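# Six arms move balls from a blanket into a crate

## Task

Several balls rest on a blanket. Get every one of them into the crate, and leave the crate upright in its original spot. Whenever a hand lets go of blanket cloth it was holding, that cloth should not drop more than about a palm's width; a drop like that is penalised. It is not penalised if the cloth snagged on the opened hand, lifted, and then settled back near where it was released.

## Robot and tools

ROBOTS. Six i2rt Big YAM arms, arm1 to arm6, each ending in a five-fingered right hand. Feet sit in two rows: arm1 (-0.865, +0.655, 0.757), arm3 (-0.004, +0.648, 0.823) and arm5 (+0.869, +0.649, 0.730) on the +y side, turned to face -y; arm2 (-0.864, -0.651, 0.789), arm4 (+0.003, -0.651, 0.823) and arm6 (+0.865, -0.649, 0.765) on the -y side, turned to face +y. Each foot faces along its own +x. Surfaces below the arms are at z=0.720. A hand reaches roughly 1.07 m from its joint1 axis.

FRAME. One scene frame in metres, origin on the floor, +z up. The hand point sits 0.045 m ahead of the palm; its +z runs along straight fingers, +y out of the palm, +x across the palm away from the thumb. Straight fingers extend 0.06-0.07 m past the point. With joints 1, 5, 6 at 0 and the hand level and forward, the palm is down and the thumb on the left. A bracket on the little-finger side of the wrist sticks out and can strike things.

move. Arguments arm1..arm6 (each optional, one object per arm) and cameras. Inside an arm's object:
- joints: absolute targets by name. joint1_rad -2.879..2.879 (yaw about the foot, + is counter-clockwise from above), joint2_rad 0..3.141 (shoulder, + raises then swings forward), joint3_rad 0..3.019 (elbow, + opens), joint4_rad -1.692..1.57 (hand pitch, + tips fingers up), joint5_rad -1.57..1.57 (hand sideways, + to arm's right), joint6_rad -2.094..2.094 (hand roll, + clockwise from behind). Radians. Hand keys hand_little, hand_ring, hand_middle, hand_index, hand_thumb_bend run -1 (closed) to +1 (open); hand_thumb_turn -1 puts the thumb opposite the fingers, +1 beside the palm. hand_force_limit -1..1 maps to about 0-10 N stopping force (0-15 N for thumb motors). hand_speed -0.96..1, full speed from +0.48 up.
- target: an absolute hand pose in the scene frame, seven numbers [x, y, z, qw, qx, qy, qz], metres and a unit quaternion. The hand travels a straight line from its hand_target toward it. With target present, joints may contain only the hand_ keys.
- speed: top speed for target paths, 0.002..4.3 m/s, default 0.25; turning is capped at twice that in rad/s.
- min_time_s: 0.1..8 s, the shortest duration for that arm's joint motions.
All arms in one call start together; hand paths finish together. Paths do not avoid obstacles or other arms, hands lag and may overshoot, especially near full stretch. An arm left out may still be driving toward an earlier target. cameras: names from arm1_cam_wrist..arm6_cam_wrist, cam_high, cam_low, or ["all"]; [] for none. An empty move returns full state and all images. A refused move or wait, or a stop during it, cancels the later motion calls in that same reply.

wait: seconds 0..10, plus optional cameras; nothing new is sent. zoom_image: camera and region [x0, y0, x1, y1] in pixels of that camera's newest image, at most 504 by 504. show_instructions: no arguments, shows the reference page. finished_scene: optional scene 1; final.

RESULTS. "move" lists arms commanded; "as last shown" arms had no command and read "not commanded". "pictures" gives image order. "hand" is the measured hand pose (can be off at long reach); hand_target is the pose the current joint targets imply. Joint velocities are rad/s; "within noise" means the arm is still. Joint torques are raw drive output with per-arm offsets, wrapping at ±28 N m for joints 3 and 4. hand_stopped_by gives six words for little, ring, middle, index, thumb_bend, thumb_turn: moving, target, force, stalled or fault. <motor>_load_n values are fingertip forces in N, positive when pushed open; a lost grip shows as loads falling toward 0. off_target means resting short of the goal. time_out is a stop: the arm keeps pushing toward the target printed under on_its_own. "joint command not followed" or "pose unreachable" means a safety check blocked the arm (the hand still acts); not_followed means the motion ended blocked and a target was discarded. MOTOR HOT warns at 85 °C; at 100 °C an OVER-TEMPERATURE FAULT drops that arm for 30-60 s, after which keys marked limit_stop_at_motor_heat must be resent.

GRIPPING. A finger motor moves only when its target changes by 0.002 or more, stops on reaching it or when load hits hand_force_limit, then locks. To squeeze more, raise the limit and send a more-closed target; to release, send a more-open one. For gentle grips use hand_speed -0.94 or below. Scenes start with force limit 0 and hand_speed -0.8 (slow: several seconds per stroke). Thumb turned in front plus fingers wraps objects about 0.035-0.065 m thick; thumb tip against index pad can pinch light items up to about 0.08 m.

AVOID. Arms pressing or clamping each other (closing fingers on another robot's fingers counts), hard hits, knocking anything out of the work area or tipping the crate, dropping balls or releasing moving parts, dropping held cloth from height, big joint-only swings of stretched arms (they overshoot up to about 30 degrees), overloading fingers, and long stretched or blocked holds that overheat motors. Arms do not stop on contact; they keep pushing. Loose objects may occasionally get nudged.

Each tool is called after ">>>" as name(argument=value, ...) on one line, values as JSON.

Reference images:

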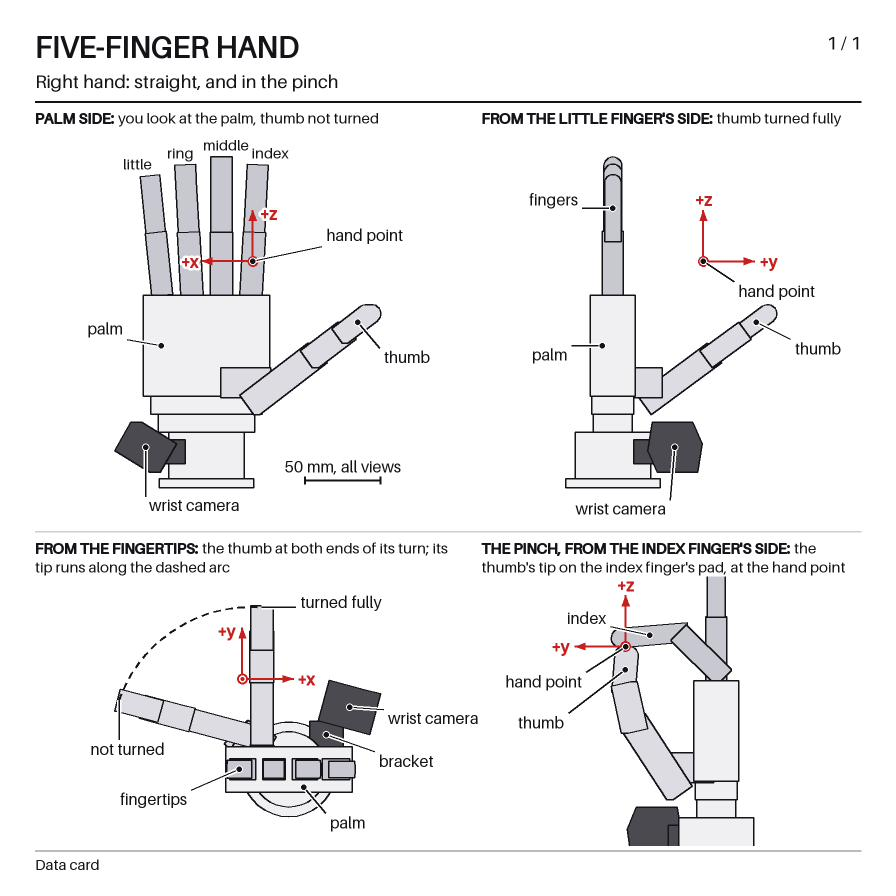

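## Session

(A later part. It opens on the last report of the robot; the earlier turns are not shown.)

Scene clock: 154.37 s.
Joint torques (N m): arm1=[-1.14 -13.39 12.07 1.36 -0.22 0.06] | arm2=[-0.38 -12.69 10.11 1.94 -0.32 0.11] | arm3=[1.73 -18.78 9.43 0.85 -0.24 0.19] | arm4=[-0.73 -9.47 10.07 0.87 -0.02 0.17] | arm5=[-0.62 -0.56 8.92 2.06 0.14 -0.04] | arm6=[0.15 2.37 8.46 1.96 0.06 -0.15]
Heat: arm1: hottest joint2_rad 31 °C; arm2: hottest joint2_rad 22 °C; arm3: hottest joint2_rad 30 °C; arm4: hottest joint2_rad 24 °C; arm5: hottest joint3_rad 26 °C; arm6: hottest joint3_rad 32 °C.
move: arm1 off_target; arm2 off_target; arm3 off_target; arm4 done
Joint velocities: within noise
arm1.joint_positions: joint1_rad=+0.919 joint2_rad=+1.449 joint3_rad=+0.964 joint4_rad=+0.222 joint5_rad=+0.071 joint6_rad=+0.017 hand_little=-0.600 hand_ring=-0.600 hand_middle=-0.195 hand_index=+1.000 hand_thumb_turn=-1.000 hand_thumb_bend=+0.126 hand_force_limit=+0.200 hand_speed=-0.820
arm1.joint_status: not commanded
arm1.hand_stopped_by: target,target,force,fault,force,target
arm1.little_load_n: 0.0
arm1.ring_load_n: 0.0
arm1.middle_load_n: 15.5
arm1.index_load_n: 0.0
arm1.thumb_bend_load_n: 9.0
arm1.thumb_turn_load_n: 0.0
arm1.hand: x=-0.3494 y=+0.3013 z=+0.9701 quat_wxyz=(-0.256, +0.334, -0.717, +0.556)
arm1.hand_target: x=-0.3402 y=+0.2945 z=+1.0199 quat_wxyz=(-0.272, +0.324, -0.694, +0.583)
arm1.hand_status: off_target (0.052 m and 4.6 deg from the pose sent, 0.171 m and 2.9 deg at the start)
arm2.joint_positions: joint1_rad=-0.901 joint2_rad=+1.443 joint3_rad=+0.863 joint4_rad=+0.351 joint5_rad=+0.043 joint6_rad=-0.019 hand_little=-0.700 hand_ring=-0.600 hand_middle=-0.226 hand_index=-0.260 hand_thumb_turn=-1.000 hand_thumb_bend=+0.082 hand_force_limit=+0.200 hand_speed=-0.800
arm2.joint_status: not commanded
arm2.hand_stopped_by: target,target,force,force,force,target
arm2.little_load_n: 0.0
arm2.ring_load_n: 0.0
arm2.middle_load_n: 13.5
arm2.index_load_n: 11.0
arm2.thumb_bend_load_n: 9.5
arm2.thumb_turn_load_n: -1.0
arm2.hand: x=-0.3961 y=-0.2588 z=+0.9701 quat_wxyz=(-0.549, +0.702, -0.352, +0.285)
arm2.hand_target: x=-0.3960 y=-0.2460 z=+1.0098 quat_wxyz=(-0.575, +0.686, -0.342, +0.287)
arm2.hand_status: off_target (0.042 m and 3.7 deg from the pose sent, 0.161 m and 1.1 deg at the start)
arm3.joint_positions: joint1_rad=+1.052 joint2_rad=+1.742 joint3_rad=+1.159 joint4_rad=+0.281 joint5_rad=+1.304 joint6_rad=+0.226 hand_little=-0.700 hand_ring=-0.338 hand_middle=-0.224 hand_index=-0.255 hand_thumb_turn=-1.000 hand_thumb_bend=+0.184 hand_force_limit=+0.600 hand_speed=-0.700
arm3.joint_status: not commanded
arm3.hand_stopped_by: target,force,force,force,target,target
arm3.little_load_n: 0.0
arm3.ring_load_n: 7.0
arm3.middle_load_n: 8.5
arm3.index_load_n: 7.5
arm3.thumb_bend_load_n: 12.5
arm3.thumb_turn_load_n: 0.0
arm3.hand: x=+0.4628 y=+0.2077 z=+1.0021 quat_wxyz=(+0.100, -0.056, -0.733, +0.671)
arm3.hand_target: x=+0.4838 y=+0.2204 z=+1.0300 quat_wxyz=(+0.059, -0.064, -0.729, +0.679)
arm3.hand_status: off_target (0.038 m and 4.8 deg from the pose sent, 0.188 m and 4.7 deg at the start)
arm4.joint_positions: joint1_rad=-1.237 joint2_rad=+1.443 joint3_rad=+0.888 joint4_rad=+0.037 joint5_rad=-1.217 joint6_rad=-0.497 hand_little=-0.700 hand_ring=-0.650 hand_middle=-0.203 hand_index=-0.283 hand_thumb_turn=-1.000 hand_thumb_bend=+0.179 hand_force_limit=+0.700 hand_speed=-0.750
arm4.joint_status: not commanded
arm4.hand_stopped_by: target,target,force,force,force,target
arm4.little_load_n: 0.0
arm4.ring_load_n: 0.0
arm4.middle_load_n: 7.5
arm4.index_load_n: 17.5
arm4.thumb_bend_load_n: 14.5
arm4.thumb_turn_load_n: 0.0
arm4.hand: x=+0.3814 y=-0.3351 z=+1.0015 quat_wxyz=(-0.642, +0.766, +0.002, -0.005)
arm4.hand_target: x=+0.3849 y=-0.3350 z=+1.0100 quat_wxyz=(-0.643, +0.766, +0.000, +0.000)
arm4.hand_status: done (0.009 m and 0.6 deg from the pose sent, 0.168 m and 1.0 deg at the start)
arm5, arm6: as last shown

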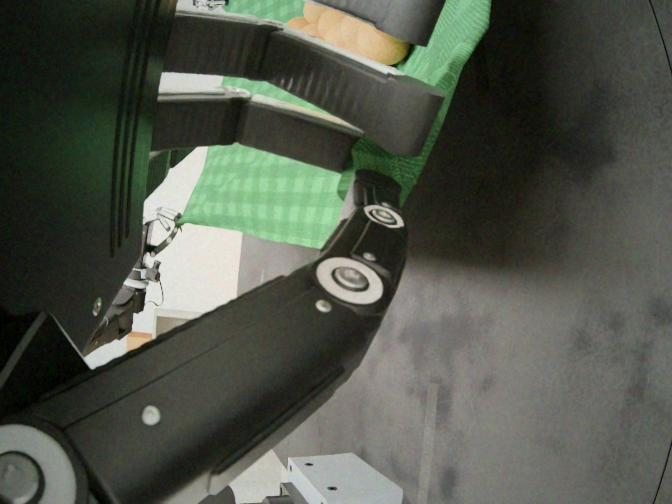

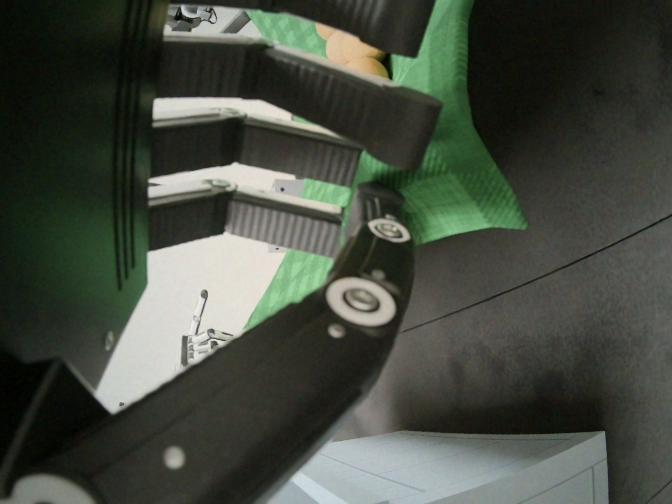

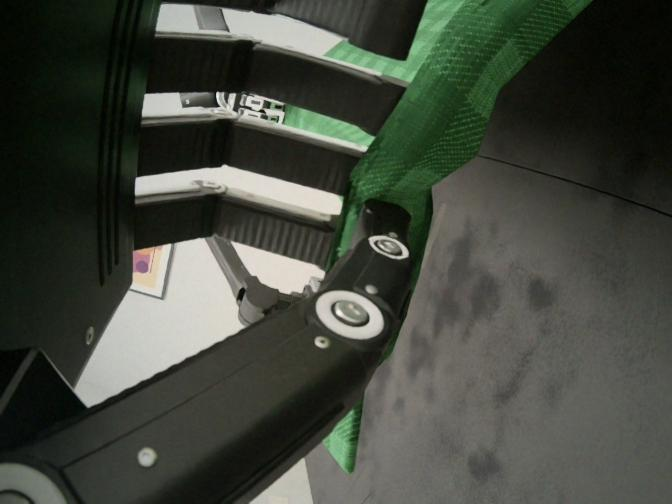

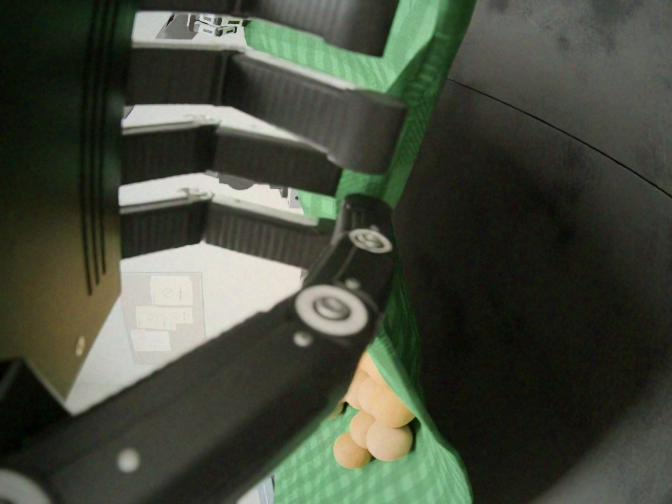

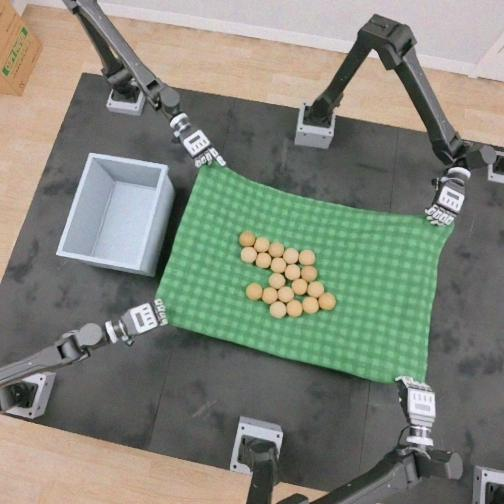

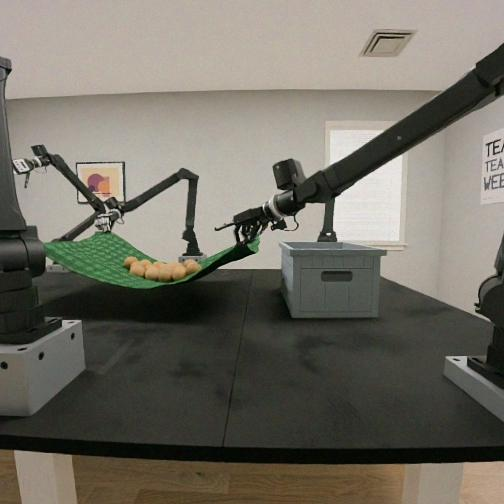

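>>> move(arm1={"target": [-0.49, 0.295, 1.195, 0.1933, -0.2304, 0.7306, -0.613], "speed": 0.13}, arm2={"target": [-0.52, -0.21, 1.185, 0.6077, -0.7244, 0.2494, -0.2093], "speed": 0.13}, arm3={"target": [0.32, 0.262, 1.205, -0.0594, 0.0637, 0.7285, -0.6793], "speed": 0.13}, arm4={"target": [0.243, -0.30, 1.19, 0.6428, -0.7661, 0, 0], "speed": 0.13}, cameras=["arm1_cam_wrist", "arm2_cam_wrist", "arm3_cam_wrist", "arm4_cam_wrist", "cam_high", "cam_low"])

Scene clock: 158.03 s.
Joint torques (N m): arm1=[-1.73 -8 13.87 1.43 0.15 0.11] | arm2=[0.15 -9.93 13.11 2.03 -0.75 0.13] | arm3=[1.38 -7.88 11.74 1.02 -0.24 0.16] | arm4=[-0.21 -4.37 15.73 0.9 0.11 0.17] | arm5=[-0.09 -0.56 8.8 2.1 0.14 -0.04] | arm6=[0.15 2.43 8.46 1.99 0.06 -0.15]
Heat: arm1: hottest joint2_rad 31 °C; arm2: hottest joint2_rad 22 °C; arm3: hottest joint2_rad 30 °C; arm4: hottest joint3_rad 24 °C; arm5: hottest joint3_rad 27 °C; arm6: hottest joint3_rad 32 °C.
move: arm1 off_target; arm2 off_target; arm3 off_target; arm4 off_target
Joint velocities: within noise
arm1.joint_positions: joint1_rad=+0.813 joint2_rad=+1.055 joint3_rad=+1.097 joint4_rad=-0.316 joint5_rad=+0.204 joint6_rad=+0.032 hand_little=-0.600 hand_ring=-0.600 hand_middle=-0.195 hand_index=+1.000 hand_thumb_turn=-1.000 hand_thumb_bend=+0.126 hand_force_limit=+0.200 hand_speed=-0.820
arm1.joint_status: not commanded
arm1.hand_stopped_by: target,target,force,fault,force,target
arm1.little_load_n: 0.0
arm1.ring_load_n: 0.0
arm1.middle_load_n: 15.0
arm1.index_load_n: 0.0
arm1.thumb_bend_load_n: 9.0
arm1.thumb_turn_load_n: -0.5
arm1.hand: x=-0.4862 y=+0.3020 z=+1.1401 quat_wxyz=(-0.180, +0.252, -0.751, +0.583)
arm1.hand_target: x=-0.4920 y=+0.2974 z=+1.1938 quat_wxyz=(-0.193, +0.231, -0.730, +0.613)
arm1.hand_status: off_target (0.055 m and 5.2 deg from the pose sent, 0.265 m and 15.4 deg at the start)
arm2.joint_positions: joint1_rad=-0.742 joint2_rad=+1.159 joint3_rad=+1.064 joint4_rad=-0.167 joint5_rad=-0.044 joint6_rad=-0.037 hand_little=-0.700 hand_ring=-0.600 hand_middle=-0.226 hand_index=-0.260 hand_thumb_turn=-1.000 hand_thumb_bend=+0.082 hand_force_limit=+0.200 hand_speed=-0.800
arm2.joint_status: not commanded
arm2.hand_stopped_by: target,target,force,force,force,target
arm2.little_load_n: 0.0
arm2.ring_load_n: 0.0
arm2.middle_load_n: 12.5
arm2.index_load_n: 11.0
arm2.thumb_bend_load_n: 9.0
arm2.thumb_turn_load_n: -1.0
arm2.hand: x=-0.5105 y=-0.2206 z=+1.1273 quat_wxyz=(-0.570, +0.748, -0.267, +0.209)
arm2.hand_target: x=-0.5216 y=-0.2128 z=+1.1839 quat_wxyz=(-0.608, +0.724, -0.249, +0.209)
arm2.hand_status: off_target (0.059 m and 5.5 deg from the pose sent, 0.253 m and 16.3 deg at the start)
arm3.joint_positions: joint1_rad=+0.973 joint2_rad=+1.150 joint3_rad=+1.023 joint4_rad=-0.113 joint5_rad=+1.217 joint6_rad=+0.168 hand_little=-0.700 hand_ring=-0.339 hand_middle=-0.224 hand_index=-0.255 hand_thumb_turn=-1.000 hand_thumb_bend=+0.184 hand_force_limit=+0.600 hand_speed=-0.700
arm3.joint_status: not commanded
arm3.hand_stopped_by: target,force,force,force,target,target
arm3.little_load_n: 0.0
arm3.ring_load_n: 1.0
arm3.middle_load_n: 11.0
arm3.index_load_n: 7.0
arm3.thumb_bend_load_n: 12.5
arm3.thumb_turn_load_n: 0.0
arm3.hand: x=+0.3072 y=+0.2563 z=+1.1806 quat_wxyz=(+0.093, -0.054, -0.734, +0.670)
arm3.hand_target: x=+0.3191 y=+0.2625 z=+1.2050 quat_wxyz=(+0.059, -0.064, -0.729, +0.679)
arm3.hand_status: off_target (0.028 m and 4.1 deg from the pose sent, 0.254 m and 4.8 deg at the start)
arm4.joint_positions: joint1_rad=-0.991 joint2_rad=+0.965 joint3_rad=+0.914 joint4_rad=-0.316 joint5_rad=-0.988 joint6_rad=-0.281 hand_little=-0.700 hand_ring=-0.650 hand_middle=-0.203 hand_index=-0.283 hand_thumb_turn=-1.000 hand_thumb_bend=+0.179 hand_force_limit=+0.700 hand_speed=-0.750
arm4.joint_status: not commanded
arm4.hand_stopped_by: target,target,force,force,force,target
arm4.little_load_n: 0.0
arm4.ring_load_n: 0.0
arm4.middle_load_n: 7.5
arm4.index_load_n: 17.5
arm4.thumb_bend_load_n: 14.5
arm4.thumb_turn_load_n: 0.0
arm4.hand: x=+0.2364 y=-0.3043 z=+1.1574 quat_wxyz=(-0.632, +0.774, -0.010, -0.018)
arm4.hand_target: x=+0.2417 y=-0.3012 z=+1.1897 quat_wxyz=(-0.643, +0.766, +0.000, +0.000)
arm4.hand_status: off_target (0.034 m and 2.8 deg from the pose sent, 0.236 m and 0.6 deg at the start)
arm5, arm6: as last shown

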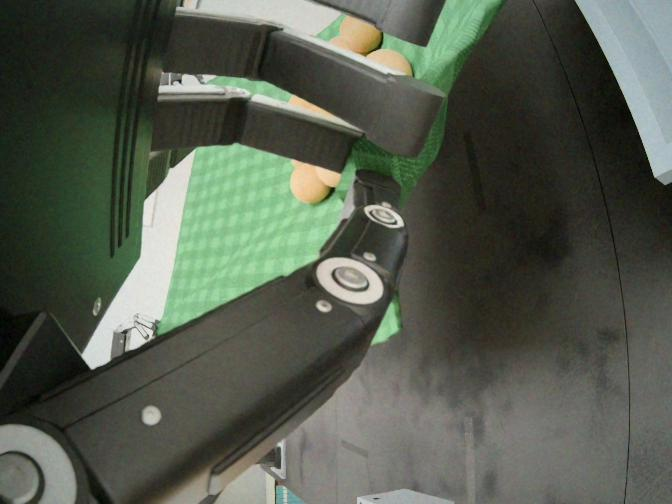

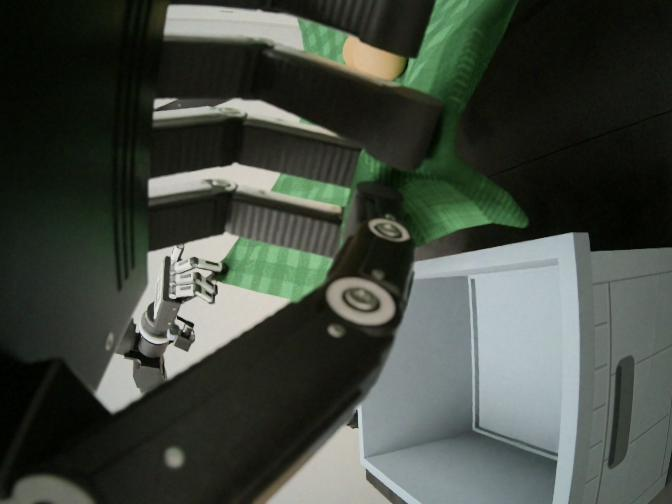

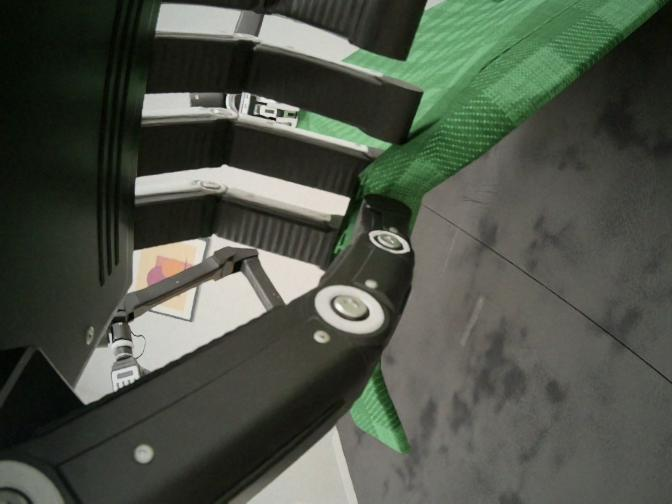

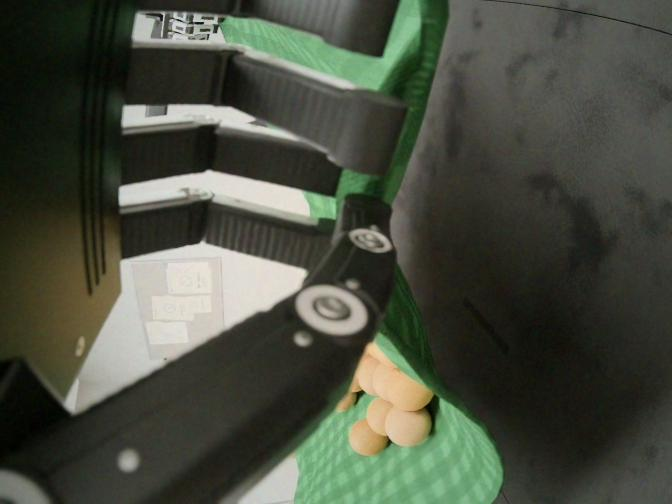

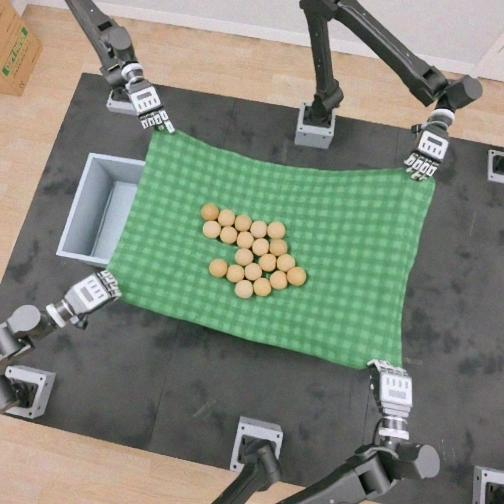

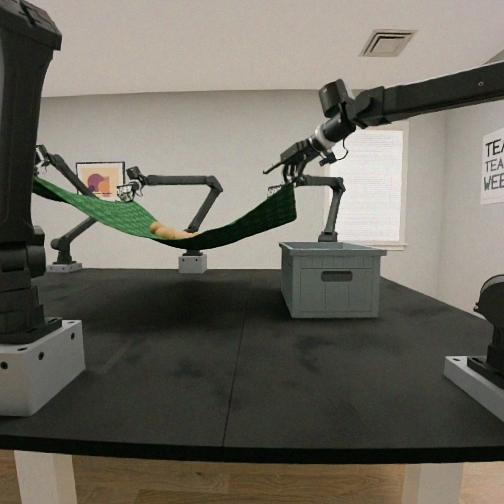

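>>> move(arm1={"target": [-0.705, 0.255, 1.215, 0.1391, -0.1658, 0.7479, -0.6275], "speed": 0.13}, arm2={"target": [-0.71, -0.142, 1.22, 0.6309, -0.752, 0.1462, -0.1226], "speed": 0.13}, arm3={"target": [0.11, 0.285, 1.27, -0.0594, 0.0637, 0.7285, -0.6793], "speed": 0.13}, arm4={"target": [0.055, -0.277, 1.275, 0.6428, -0.7661, 0, 0], "speed": 0.13}, cameras=["arm1_cam_wrist", "arm2_cam_wrist", "arm3_cam_wrist", "arm4_cam_wrist", "cam_high", "cam_low"])

Scene clock: 161.40 s.
Joint torques (N m): arm1=[-2.67 -5.48 10.11 1.57 0.09 -0.08] | arm2=[0.56 -7.82 13.52 2.22 -0.77 0.34] | arm3=[0.21 -2.02 11.32 1.05 -0.34 0.08] | arm4=[-0.38 -2.14 16.35 1.31 0.4 0.15] | arm5=[-0.44 -0.91 8.73 2.25 0.13 -0.05] | arm6=[0.15 2.32 8.46 1.95 0.07 -0.15]
Heat: arm1: hottest joint2_rad 31 °C; arm2: hottest joint2_rad 22 °C; arm3: hottest joint2_rad 30 °C; arm4: hottest joint3_rad 25 °C; arm5: hottest joint3_rad 27 °C; arm6: hottest joint3_rad 32 °C.
move: arm1 off_target; arm2 off_target; arm3 off_target; arm4 off_target
Joint velocities: arm1=[within noise] | arm2=[within noise] | arm3=[-0.024 -0.044 -0.012 -0.007 -0.007 0.051] | arm4=[within noise] | arm5=[within noise] | arm6=[within noise]
arm1.joint_positions: joint1_rad=+0.233 joint2_rad=+0.862 joint3_rad=+1.097 joint4_rad=-0.467 joint5_rad=-0.203 joint6_rad=-0.022 hand_little=-0.600 hand_ring=-0.600 hand_middle=-0.195 hand_index=+1.000 hand_thumb_turn=-1.000 hand_thumb_bend=+0.126 hand_force_limit=+0.200 hand_speed=-0.820
arm1.joint_status: not commanded
arm1.hand_stopped_by: target,target,force,fault,force,target
arm1.little_load_n: 0.0
arm1.ring_load_n: 0.0
arm1.middle_load_n: 13.5
arm1.index_load_n: 0.0
arm1.thumb_bend_load_n: 8.5
arm1.thumb_turn_load_n: -0.5
arm1.hand: x=-0.6918 y=+0.2528 z=+1.1928 quat_wxyz=(-0.152, +0.169, -0.761, +0.607)
arm1.hand_target: x=-0.7045 y=+0.2555 z=+1.2147 quat_wxyz=(-0.139, +0.166, -0.748, +0.628)
arm1.hand_status: off_target (0.026 m and 3.2 deg from the pose sent, 0.236 m and 12.1 deg at the start)
arm2.joint_positions: joint1_rad=-0.337 joint2_rad=+1.079 joint3_rad=+1.097 joint4_rad=-0.284 joint5_rad=+0.086 joint6_rad=-0.037 hand_little=-0.700 hand_ring=-0.600 hand_middle=-0.226 hand_index=-0.260 hand_thumb_turn=-1.000 hand_thumb_bend=+0.082 hand_force_limit=+0.200 hand_speed=-0.800
arm2.joint_status: not commanded
arm2.hand_stopped_by: target,target,force,force,force,target
arm2.little_load_n: 0.0
arm2.ring_load_n: 0.5
arm2.middle_load_n: 11.0
arm2.index_load_n: 10.5
arm2.thumb_bend_load_n: 8.5
arm2.thumb_turn_load_n: -1.5
arm2.hand: x=-0.6931 y=-0.1511 z=+1.1628 quat_wxyz=(-0.591, +0.780, -0.150, +0.140)
arm2.hand_target: x=-0.7103 y=-0.1458 z=+1.2189 quat_wxyz=(-0.631, +0.752, -0.146, +0.122)
arm2.hand_status: off_target (0.060 m and 6.0 deg from the pose sent, 0.234 m and 18.4 deg at the start)
arm3.joint_positions: joint1_rad=+0.547 joint2_rad=+0.680 joint3_rad=+0.935 joint4_rad=-0.391 joint5_rad=+0.778 joint6_rad=+0.064 hand_little=-0.700 hand_ring=-0.339 hand_middle=-0.224 hand_index=-0.255 hand_thumb_turn=-1.000 hand_thumb_bend=+0.184 hand_force_limit=+0.600 hand_speed=-0.700
arm3.joint_status: not commanded
arm3.hand_stopped_by: target,force,force,force,target,target
arm3.little_load_n: 0.0
arm3.ring_load_n: 0.5
arm3.middle_load_n: 10.5
arm3.index_load_n: 7.0
arm3.thumb_bend_load_n: 12.5
arm3.thumb_turn_load_n: 0.0
arm3.hand: x=+0.1078 y=+0.2801 z=+1.2494 quat_wxyz=(+0.078, -0.058, -0.739, +0.667)
arm3.hand_target: x=+0.1096 y=+0.2852 z=+1.2698 quat_wxyz=(+0.059, -0.064, -0.729, +0.679)
arm3.hand_status: off_target (0.021 m and 2.9 deg from the pose sent, 0.218 m and 4.2 deg at the start)
arm4.joint_positions: joint1_rad=-0.367 joint2_rad=+0.706 joint3_rad=+0.982 joint4_rad=-0.533 joint5_rad=-0.382 joint6_rad=-0.086 hand_little=-0.700 hand_ring=-0.650 hand_middle=-0.203 hand_index=-0.283 hand_thumb_turn=-1.000 hand_thumb_bend=+0.179 hand_force_limit=+0.700 hand_speed=-0.750
arm4.joint_status: not commanded
arm4.hand_stopped_by: target,target,force,force,force,target
arm4.little_load_n: 0.0
arm4.ring_load_n: 0.0
arm4.middle_load_n: 8.0
arm4.index_load_n: 18.0
arm4.thumb_bend_load_n: 14.5
arm4.thumb_turn_load_n: 0.0
arm4.hand: x=+0.0556 y=-0.2740 z=+1.2304 quat_wxyz=(-0.617, +0.787, -0.004, -0.012)
arm4.hand_target: x=+0.0542 y=-0.2790 z=+1.2739 quat_wxyz=(-0.643, +0.766, +0.000, +0.000)
arm4.hand_status: off_target (0.045 m and 4.1 deg from the pose sent, 0.218 m and 2.8 deg at the start)
arm5, arm6: as last shown

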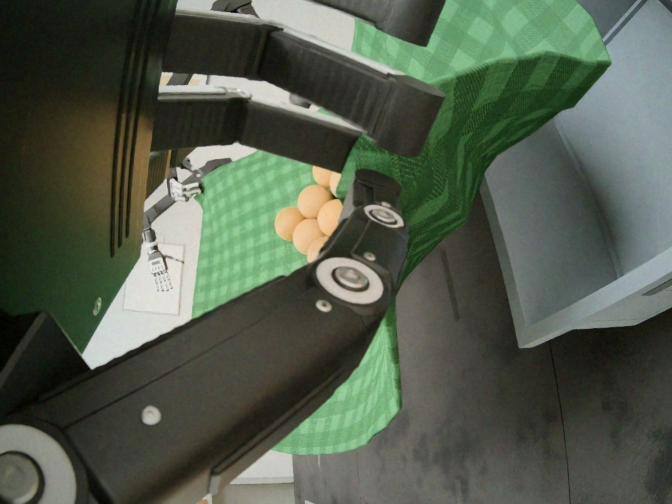

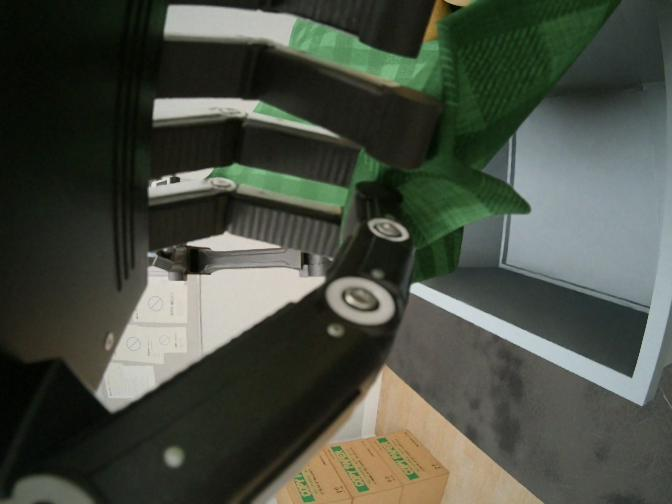

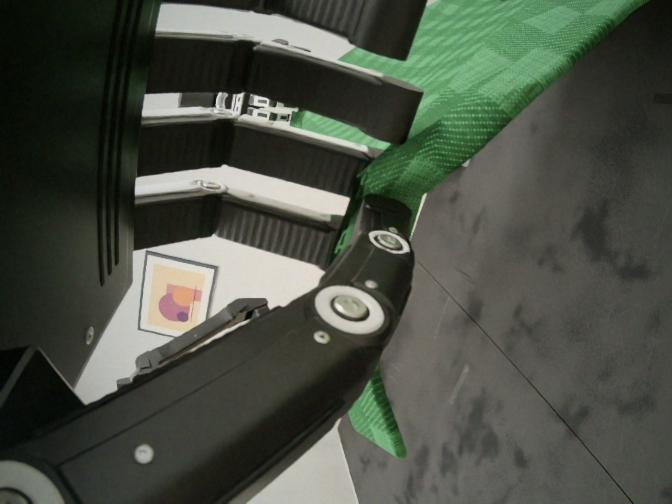

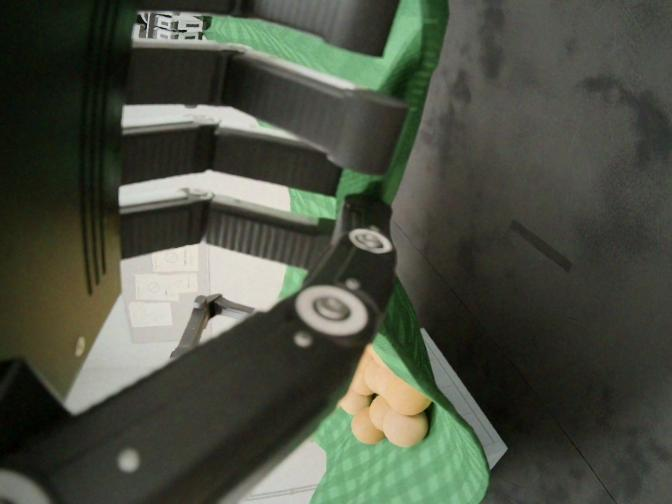

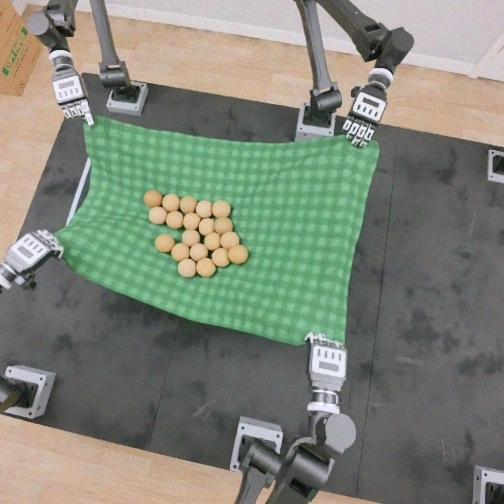

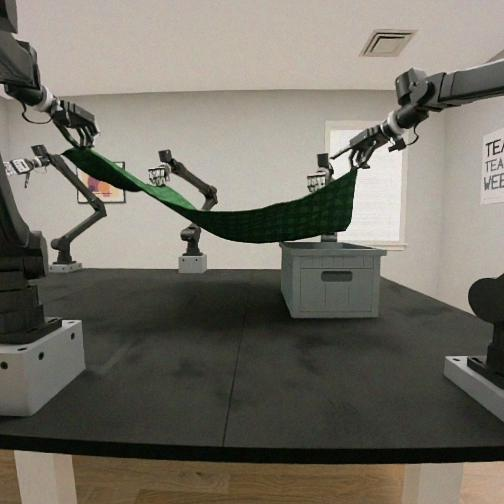

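>>> move(arm1={"target": [-0.65, 0.212, 1.235, 0.1391, -0.1658, 0.7479, -0.6275], "speed": 0.1}, arm2={"target": [-0.655, -0.085, 1.26, 0.6309, -0.752, 0.1462, -0.1226], "speed": 0.1}, arm3={"target": [0.172, 0.275, 1.385, -0.0594, 0.0637, 0.7285, -0.6793], "speed": 0.1}, arm4={"target": [0.12, -0.275, 1.40, 0.6428, -0.7661, 0, 0], "speed": 0.1}, cameras=["arm1_cam_wrist", "arm2_cam_wrist", "arm3_cam_wrist", "arm4_cam_wrist", "cam_high", "cam_low"])

Scene clock: 165.40 s.
Joint torques (N m): arm1=[-0.79 -5.25 13.94 2.39 0.37 0.05] | arm2=[-0.56 -9 13.45 2.24 -1.04 0.25] | arm3=[1.26 -2.37 14.08 1.21 -0.03 0.23] | arm4=[-2.73 -1.9 15.71 1.47 0.14 -0.12] | arm5=[-0.79 -1.08 8.9 2.14 0.12 -0.01] | arm6=[0.15 2.43 8.44 1.96 0.06 -0.15]
Heat: arm1: hottest joint2_rad 30 °C; arm2: hottest joint2_rad 22 °C; arm3: hottest joint2_rad 30 °C; arm4: hottest joint3_rad 26 °C; arm5: hottest joint3_rad 27 °C; arm6: hottest joint3_rad 32 °C.
move: arm1 off_target; arm2 off_target; arm3 off_target; arm4 off_target
Joint velocities: within noise
arm1.joint_positions: joint1_rad=+0.342 joint2_rad=+0.991 joint3_rad=+1.175 joint4_rad=-0.460 joint5_rad=-0.076 joint6_rad=-0.008 hand_little=-0.600 hand_ring=-0.600 hand_middle=-0.195 hand_index=+1.000 hand_thumb_turn=-1.000 hand_thumb_bend=+0.126 hand_force_limit=+0.200 hand_speed=-0.820
arm1.joint_status: not commanded
arm1.hand_stopped_by: target,target,force,fault,force,target
arm1.little_load_n: 0.0
arm1.ring_load_n: 0.0
arm1.middle_load_n: 14.0
arm1.index_load_n: 0.0
arm1.thumb_bend_load_n: 8.0
arm1.thumb_turn_load_n: -1.0
arm1.hand: x=-0.6525 y=+0.2195 z=+1.1846 quat_wxyz=(-0.138, +0.169, -0.777, +0.591)
arm1.hand_target: x=-0.6514 y=+0.2154 z=+1.2340 quat_wxyz=(-0.139, +0.165, -0.748, +0.627)
arm1.hand_status: off_target (0.051 m and 5.3 deg from the pose sent, 0.072 m and 3.2 deg at the start)
arm2.joint_positions: joint1_rad=-0.402 joint2_rad=+1.265 joint3_rad=+1.360 joint4_rad=-0.343 joint5_rad=+0.015 joint6_rad=-0.043 hand_little=-0.700 hand_ring=-0.600 hand_middle=-0.226 hand_index=-0.260 hand_thumb_turn=-1.000 hand_thumb_bend=+0.082 hand_force_limit=+0.200 hand_speed=-0.800
arm2.joint_status: not commanded
arm2.hand_stopped_by: target,target,force,force,force,target
arm2.little_load_n: 0.0
arm2.ring_load_n: 0.0
arm2.middle_load_n: 11.0
arm2.index_load_n: 10.5
arm2.thumb_bend_load_n: 8.0
arm2.thumb_turn_load_n: -1.5
arm2.hand: x=-0.6455 y=-0.0944 z=+1.2130 quat_wxyz=(-0.600, +0.774, -0.151, +0.135)
arm2.hand_target: x=-0.6558 y=-0.0880 z=+1.2592 quat_wxyz=(-0.631, +0.752, -0.146, +0.123)
arm2.hand_status: off_target (0.049 m and 4.7 deg from the pose sent, 0.123 m and 6.0 deg at the start)
arm3.joint_positions: joint1_rad=+0.709 joint2_rad=+0.892 joint3_rad=+1.303 joint4_rad=-0.600 joint5_rad=+0.950 joint6_rad=+0.073 hand_little=-0.700 hand_ring=-0.339 hand_middle=-0.224 hand_index=-0.255 hand_thumb_turn=-1.000 hand_thumb_bend=+0.184 hand_force_limit=+0.600 hand_speed=-0.700
arm3.joint_status: not commanded
arm3.hand_stopped_by: target,force,force,force,target,target
arm3.little_load_n: 0.0
arm3.ring_load_n: 0.5
arm3.middle_load_n: 10.0
arm3.index_load_n: 7.5
arm3.thumb_bend_load_n: 12.5
arm3.thumb_turn_load_n: 0.0
arm3.hand: x=+0.1621 y=+0.2691 z=+1.3446 quat_wxyz=(+0.097, -0.046, -0.744, +0.660)
arm3.hand_target: x=+0.1699 y=+0.2766 z=+1.3839 quat_wxyz=(+0.059, -0.064, -0.729, +0.679)
arm3.hand_status: off_target (0.042 m and 5.6 deg from the pose sent, 0.150 m and 2.8 deg at the start)
arm4.joint_positions: joint1_rad=-0.576 joint2_rad=+0.922 joint3_rad=+1.442 joint4_rad=-0.799 joint5_rad=-0.612 joint6_rad=-0.111 hand_little=-0.700 hand_ring=-0.650 hand_middle=-0.203 hand_index=-0.283 hand_thumb_turn=-1.000 hand_thumb_bend=+0.179 hand_force_limit=+0.700 hand_speed=-0.750
arm4.joint_status: not commanded
arm4.hand_stopped_by: target,target,force,force,force,target
arm4.little_load_n: 0.0
arm4.ring_load_n: 0.0
arm4.middle_load_n: 7.0
arm4.index_load_n: 18.0
arm4.thumb_bend_load_n: 14.5
arm4.thumb_turn_load_n: 0.0
arm4.hand: x=+0.1080 y=-0.2672 z=+1.3626 quat_wxyz=(-0.620, +0.783, -0.009, -0.033)
arm4.hand_target: x=+0.1182 y=-0.2763 z=+1.3987 quat_wxyz=(-0.643, +0.766, +0.000, +0.001)
arm4.hand_status: off_target (0.040 m and 5.1 deg from the pose sent, 0.181 m and 4.1 deg at the start)
arm5, arm6: as last shown
arm5.index_load_n: -0.5

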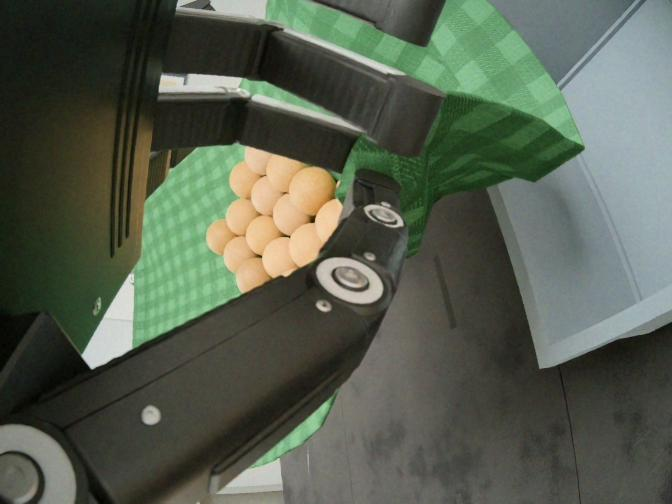

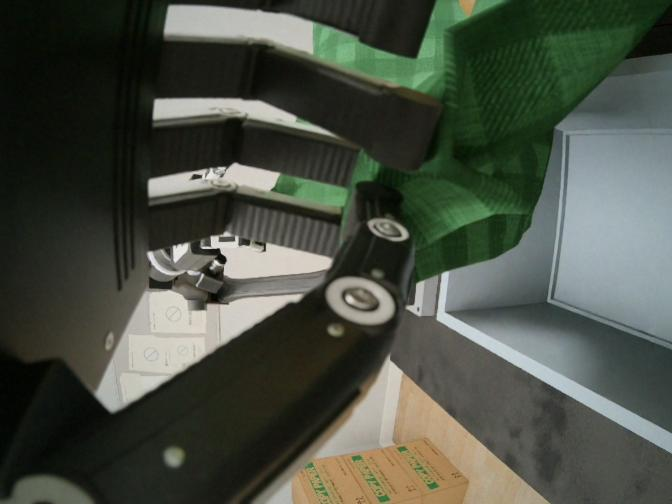

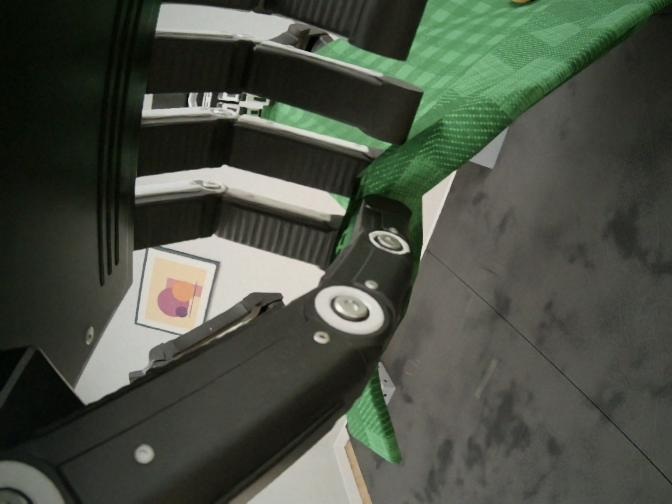

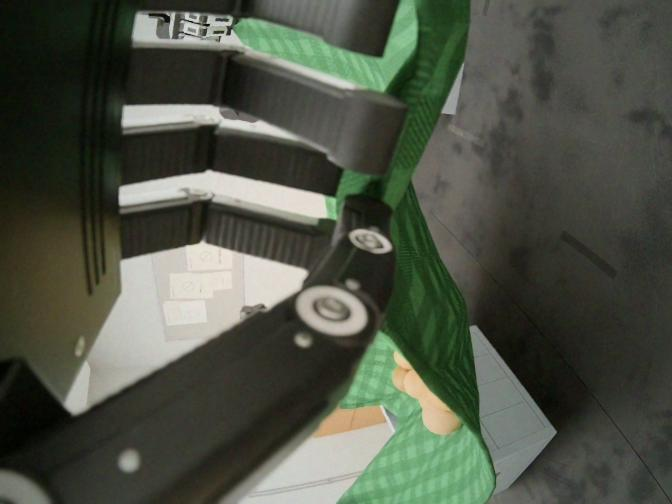

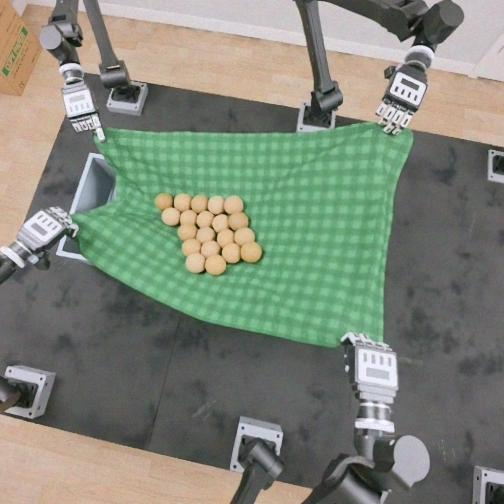

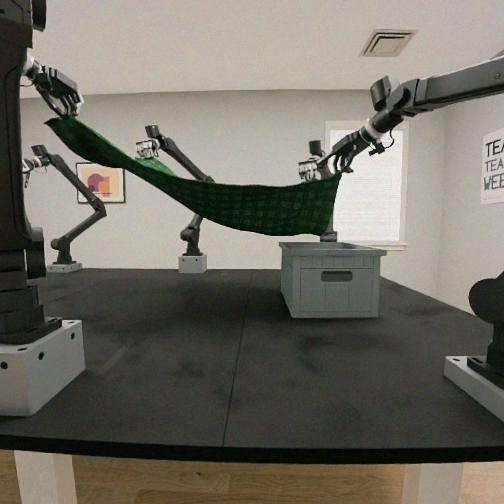

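>>> move(arm3={"target": [0.165, 0.275, 1.47, -0.0594, 0.0637, 0.7285, -0.6793], "speed": 0.06}, arm4={"target": [0.115, -0.27, 1.48, 0.6428, -0.7661, 0, 0], "speed": 0.06}, cameras=["arm1_cam_wrist", "arm2_cam_wrist", "cam_high", "cam_low"])

Scene clock: 168.43 s.
Joint torques (N m): arm1=[-1.26 -5.6 14 2.37 0.32 0.01] | arm2=[-0.62 -9.17 13.18 2.29 -0.69 0.26] | arm3=[0.21 -2.14 12.34 1.06 -0.24 0.22] | arm4=[0.03 -2.67 13.23 1.21 0.25 -0.05] | arm5=[-0.73 -0.26 8.84 2.21 0.16 -0.03] | arm6=[0.15 2.32 8.46 1.98 0.07 -0.15]
Heat: arm1: hottest joint2_rad 30 °C; arm2: hottest joint3_rad 23 °C; arm3: hottest joint2_rad 29 °C; arm4: hottest joint3_rad 27 °C; arm5: hottest joint3_rad 27 °C; arm6: hottest joint3_rad 32 °C.
move: arm3 off_target; arm4 off_target
Joint velocities: within noise
arm1, arm2: as last shown
arm1.joint_positions: joint1_rad=+0.345 joint2_rad=+0.995 joint3_rad=+1.175 joint4_rad=-0.460 joint5_rad=-0.075 joint6_rad=-0.005 hand_little=-0.600 hand_ring=-0.600 hand_middle=-0.195 hand_index=+1.000 hand_thumb_turn=-1.000 hand_thumb_bend=+0.126 hand_force_limit=+0.200 hand_speed=-0.820
arm1.thumb_turn_load_n: -0.5
arm1.hand: x=-0.6509 y=+0.2190 z=+1.1829 quat_wxyz=(-0.139, +0.169, -0.778, +0.589)
arm1.hand_target: x=-0.6514 y=+0.2154 z=+1.2340 quat_wxyz=(-0.139, +0.165, -0.748, +0.628)
arm2.joint_positions: joint1_rad=-0.403 joint2_rad=+1.265 joint3_rad=+1.363 joint4_rad=-0.344 joint5_rad=+0.008 joint6_rad=-0.043 hand_little=-0.700 hand_ring=-0.600 hand_middle=-0.226 hand_index=-0.260 hand_thumb_turn=-1.000 hand_thumb_bend=+0.082 hand_force_limit=+0.200 hand_speed=-0.800
arm2.little_load_n: 0.5
arm2.thumb_bend_load_n: 8.5
arm2.hand: x=-0.6464 y=-0.0940 z=+1.2144 quat_wxyz=(-0.601, +0.774, -0.149, +0.133)
arm2.hand_target: x=-0.6558 y=-0.0881 z=+1.2592 quat_wxyz=(-0.631, +0.752, -0.146, +0.123)
arm3.joint_positions: joint1_rad=+0.709 joint2_rad=+1.001 joint3_rad=+1.637 joint4_rad=-0.802 joint5_rad=+0.937 joint6_rad=+0.074 hand_little=-0.700 hand_ring=-0.339 hand_middle=-0.224 hand_index=-0.255 hand_thumb_turn=-1.000 hand_thumb_bend=+0.184 hand_force_limit=+0.600 hand_speed=-0.700
arm3.joint_status: not commanded
arm3.hand_stopped_by: target,force,force,force,target,target
arm3.little_load_n: 0.0
arm3.ring_load_n: 0.0
arm3.middle_load_n: 9.5
arm3.index_load_n: 7.5
arm3.thumb_bend_load_n: 12.5
arm3.thumb_turn_load_n: 0.0
arm3.hand: x=+0.1630 y=+0.2711 z=+1.4413 quat_wxyz=(+0.086, -0.047, -0.740, +0.666)
arm3.hand_target: x=+0.1641 y=+0.2759 z=+1.4690 quat_wxyz=(+0.059, -0.063, -0.728, +0.680)
arm3.hand_status: off_target (0.029 m and 4.1 deg from the pose sent, 0.126 m and 5.6 deg at the start)
arm4.joint_positions: joint1_rad=-0.576 joint2_rad=+1.057 joint3_rad=+1.801 joint4_rad=-0.990 joint5_rad=-0.590 joint6_rad=-0.111 hand_little=-0.700 hand_ring=-0.650 hand_middle=-0.203 hand_index=-0.283 hand_thumb_turn=-1.000 hand_thumb_bend=+0.179 hand_force_limit=+0.700 hand_speed=-0.750
arm4.joint_status: not commanded
arm4.hand_stopped_by: target,target,force,force,force,target
arm4.little_load_n: 0.0
arm4.ring_load_n: 0.0
arm4.middle_load_n: 7.0
arm4.index_load_n: 17.0
arm4.thumb_bend_load_n: 14.5
arm4.thumb_turn_load_n: 0.0
arm4.hand: x=+0.1140 y=-0.2655 z=+1.4576 quat_wxyz=(-0.630, +0.776, -0.009, -0.018)
arm4.hand_target: x=+0.1147 y=-0.2706 z=+1.4793 quat_wxyz=(-0.643, +0.766, +0.000, +0.000)
arm4.hand_status: off_target (0.023 m and 2.9 deg from the pose sent, 0.118 m and 5.1 deg at the start)
arm5.joint_positions: joint1_rad=+0.604 joint2_rad=+0.644 joint3_rad=+1.399 joint4_rad=-1.284 joint5_rad=+0.224 joint6_rad=-1.133 hand_little=+1.000 hand_ring=+1.000 hand_middle=+1.000 hand_index=+1.000 hand_thumb_turn=+1.000 hand_thumb_bend=+1.000 hand_force_limit=+0.000 hand_speed=-0.800
arm5.joint_status: not commanded
arm5.hand_stopped_by: target,target,target,target,target,target
arm5.little_load_n: 0.0
arm5.ring_load_n: 0.0
arm5.middle_load_n: 0.0
arm5.index_load_n: 0.0
arm5.thumb_bend_load_n: 0.0
arm5.thumb_turn_load_n: 0.0
arm5.hand: x=+0.9361 y=+0.4097 z=+1.2275 quat_wxyz=(+0.230, +0.622, -0.602, +0.444)
arm5.hand_target: x=+0.9359 y=+0.4103 z=+1.2387 quat_wxyz=(+0.233, +0.616, -0.599, +0.456)
arm5.hand_status: not commanded
arm6.joint_positions: joint1_rad=-0.520 joint2_rad=+0.632 joint3_rad=+1.396 joint4_rad=-1.150 joint5_rad=-0.089 joint6_rad=-1.255 hand_little=+1.000 hand_ring=+1.000 hand_middle=+1.000 hand_index=+1.000 hand_thumb_turn=+1.000 hand_thumb_bend=+1.000 hand_force_limit=+0.000 hand_speed=-0.800
arm6.joint_status: not commanded
arm6.hand_stopped_by: target,target,target,target,target,target
arm6.little_load_n: 0.0
arm6.ring_load_n: 0.0
arm6.middle_load_n: 0.0
arm6.index_load_n: 0.0
arm6.thumb_bend_load_n: 0.0
arm6.thumb_turn_load_n: 0.0
arm6.hand: x=+1.0202 y=-0.4301 z=+1.2913 quat_wxyz=(-0.383, +0.762, +0.327, +0.406)
arm6.hand_target: x=+1.0195 y=-0.4313 z=+1.3032 quat_wxyz=(-0.389, +0.755, +0.325, +0.415)
arm6.hand_status: not commanded

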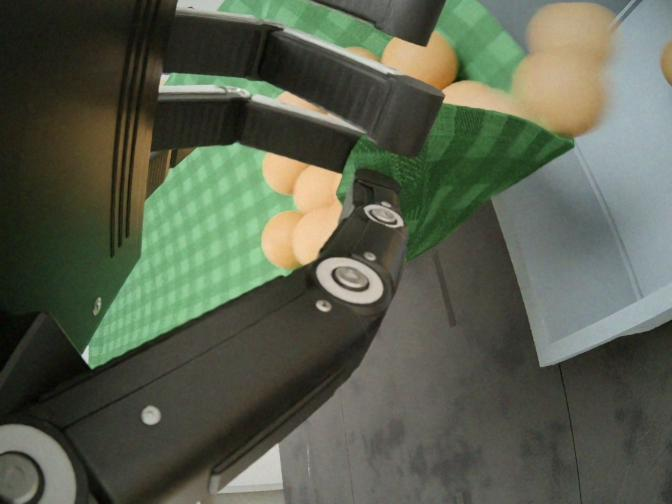

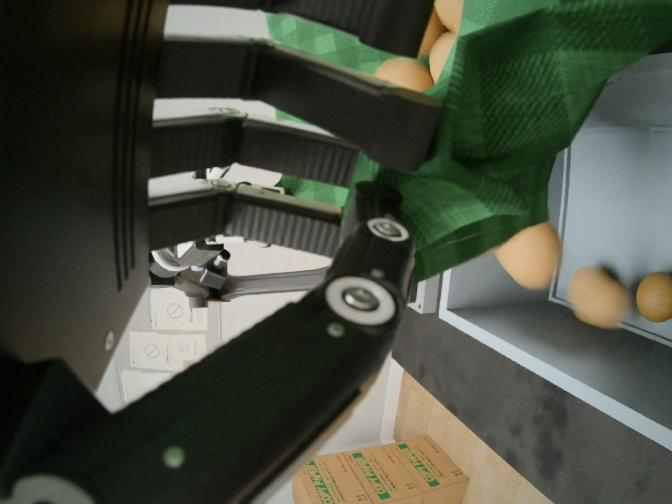

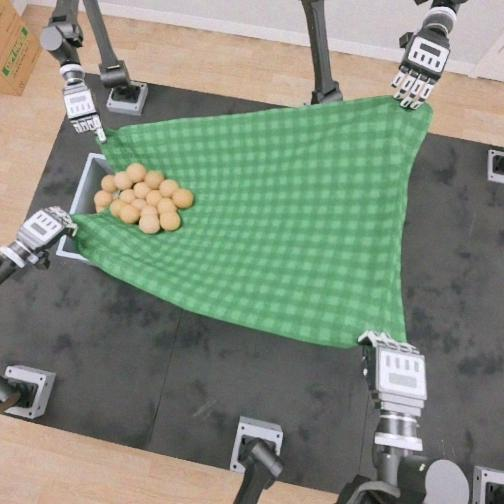

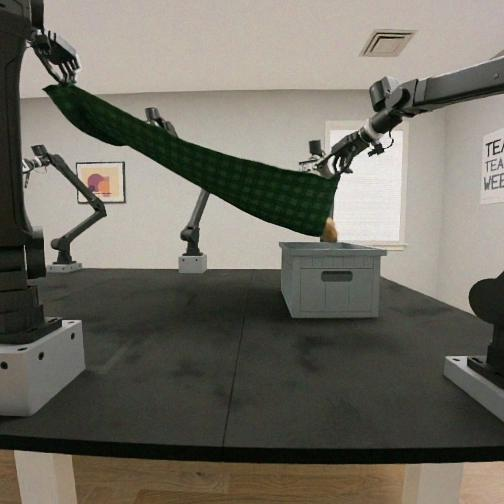

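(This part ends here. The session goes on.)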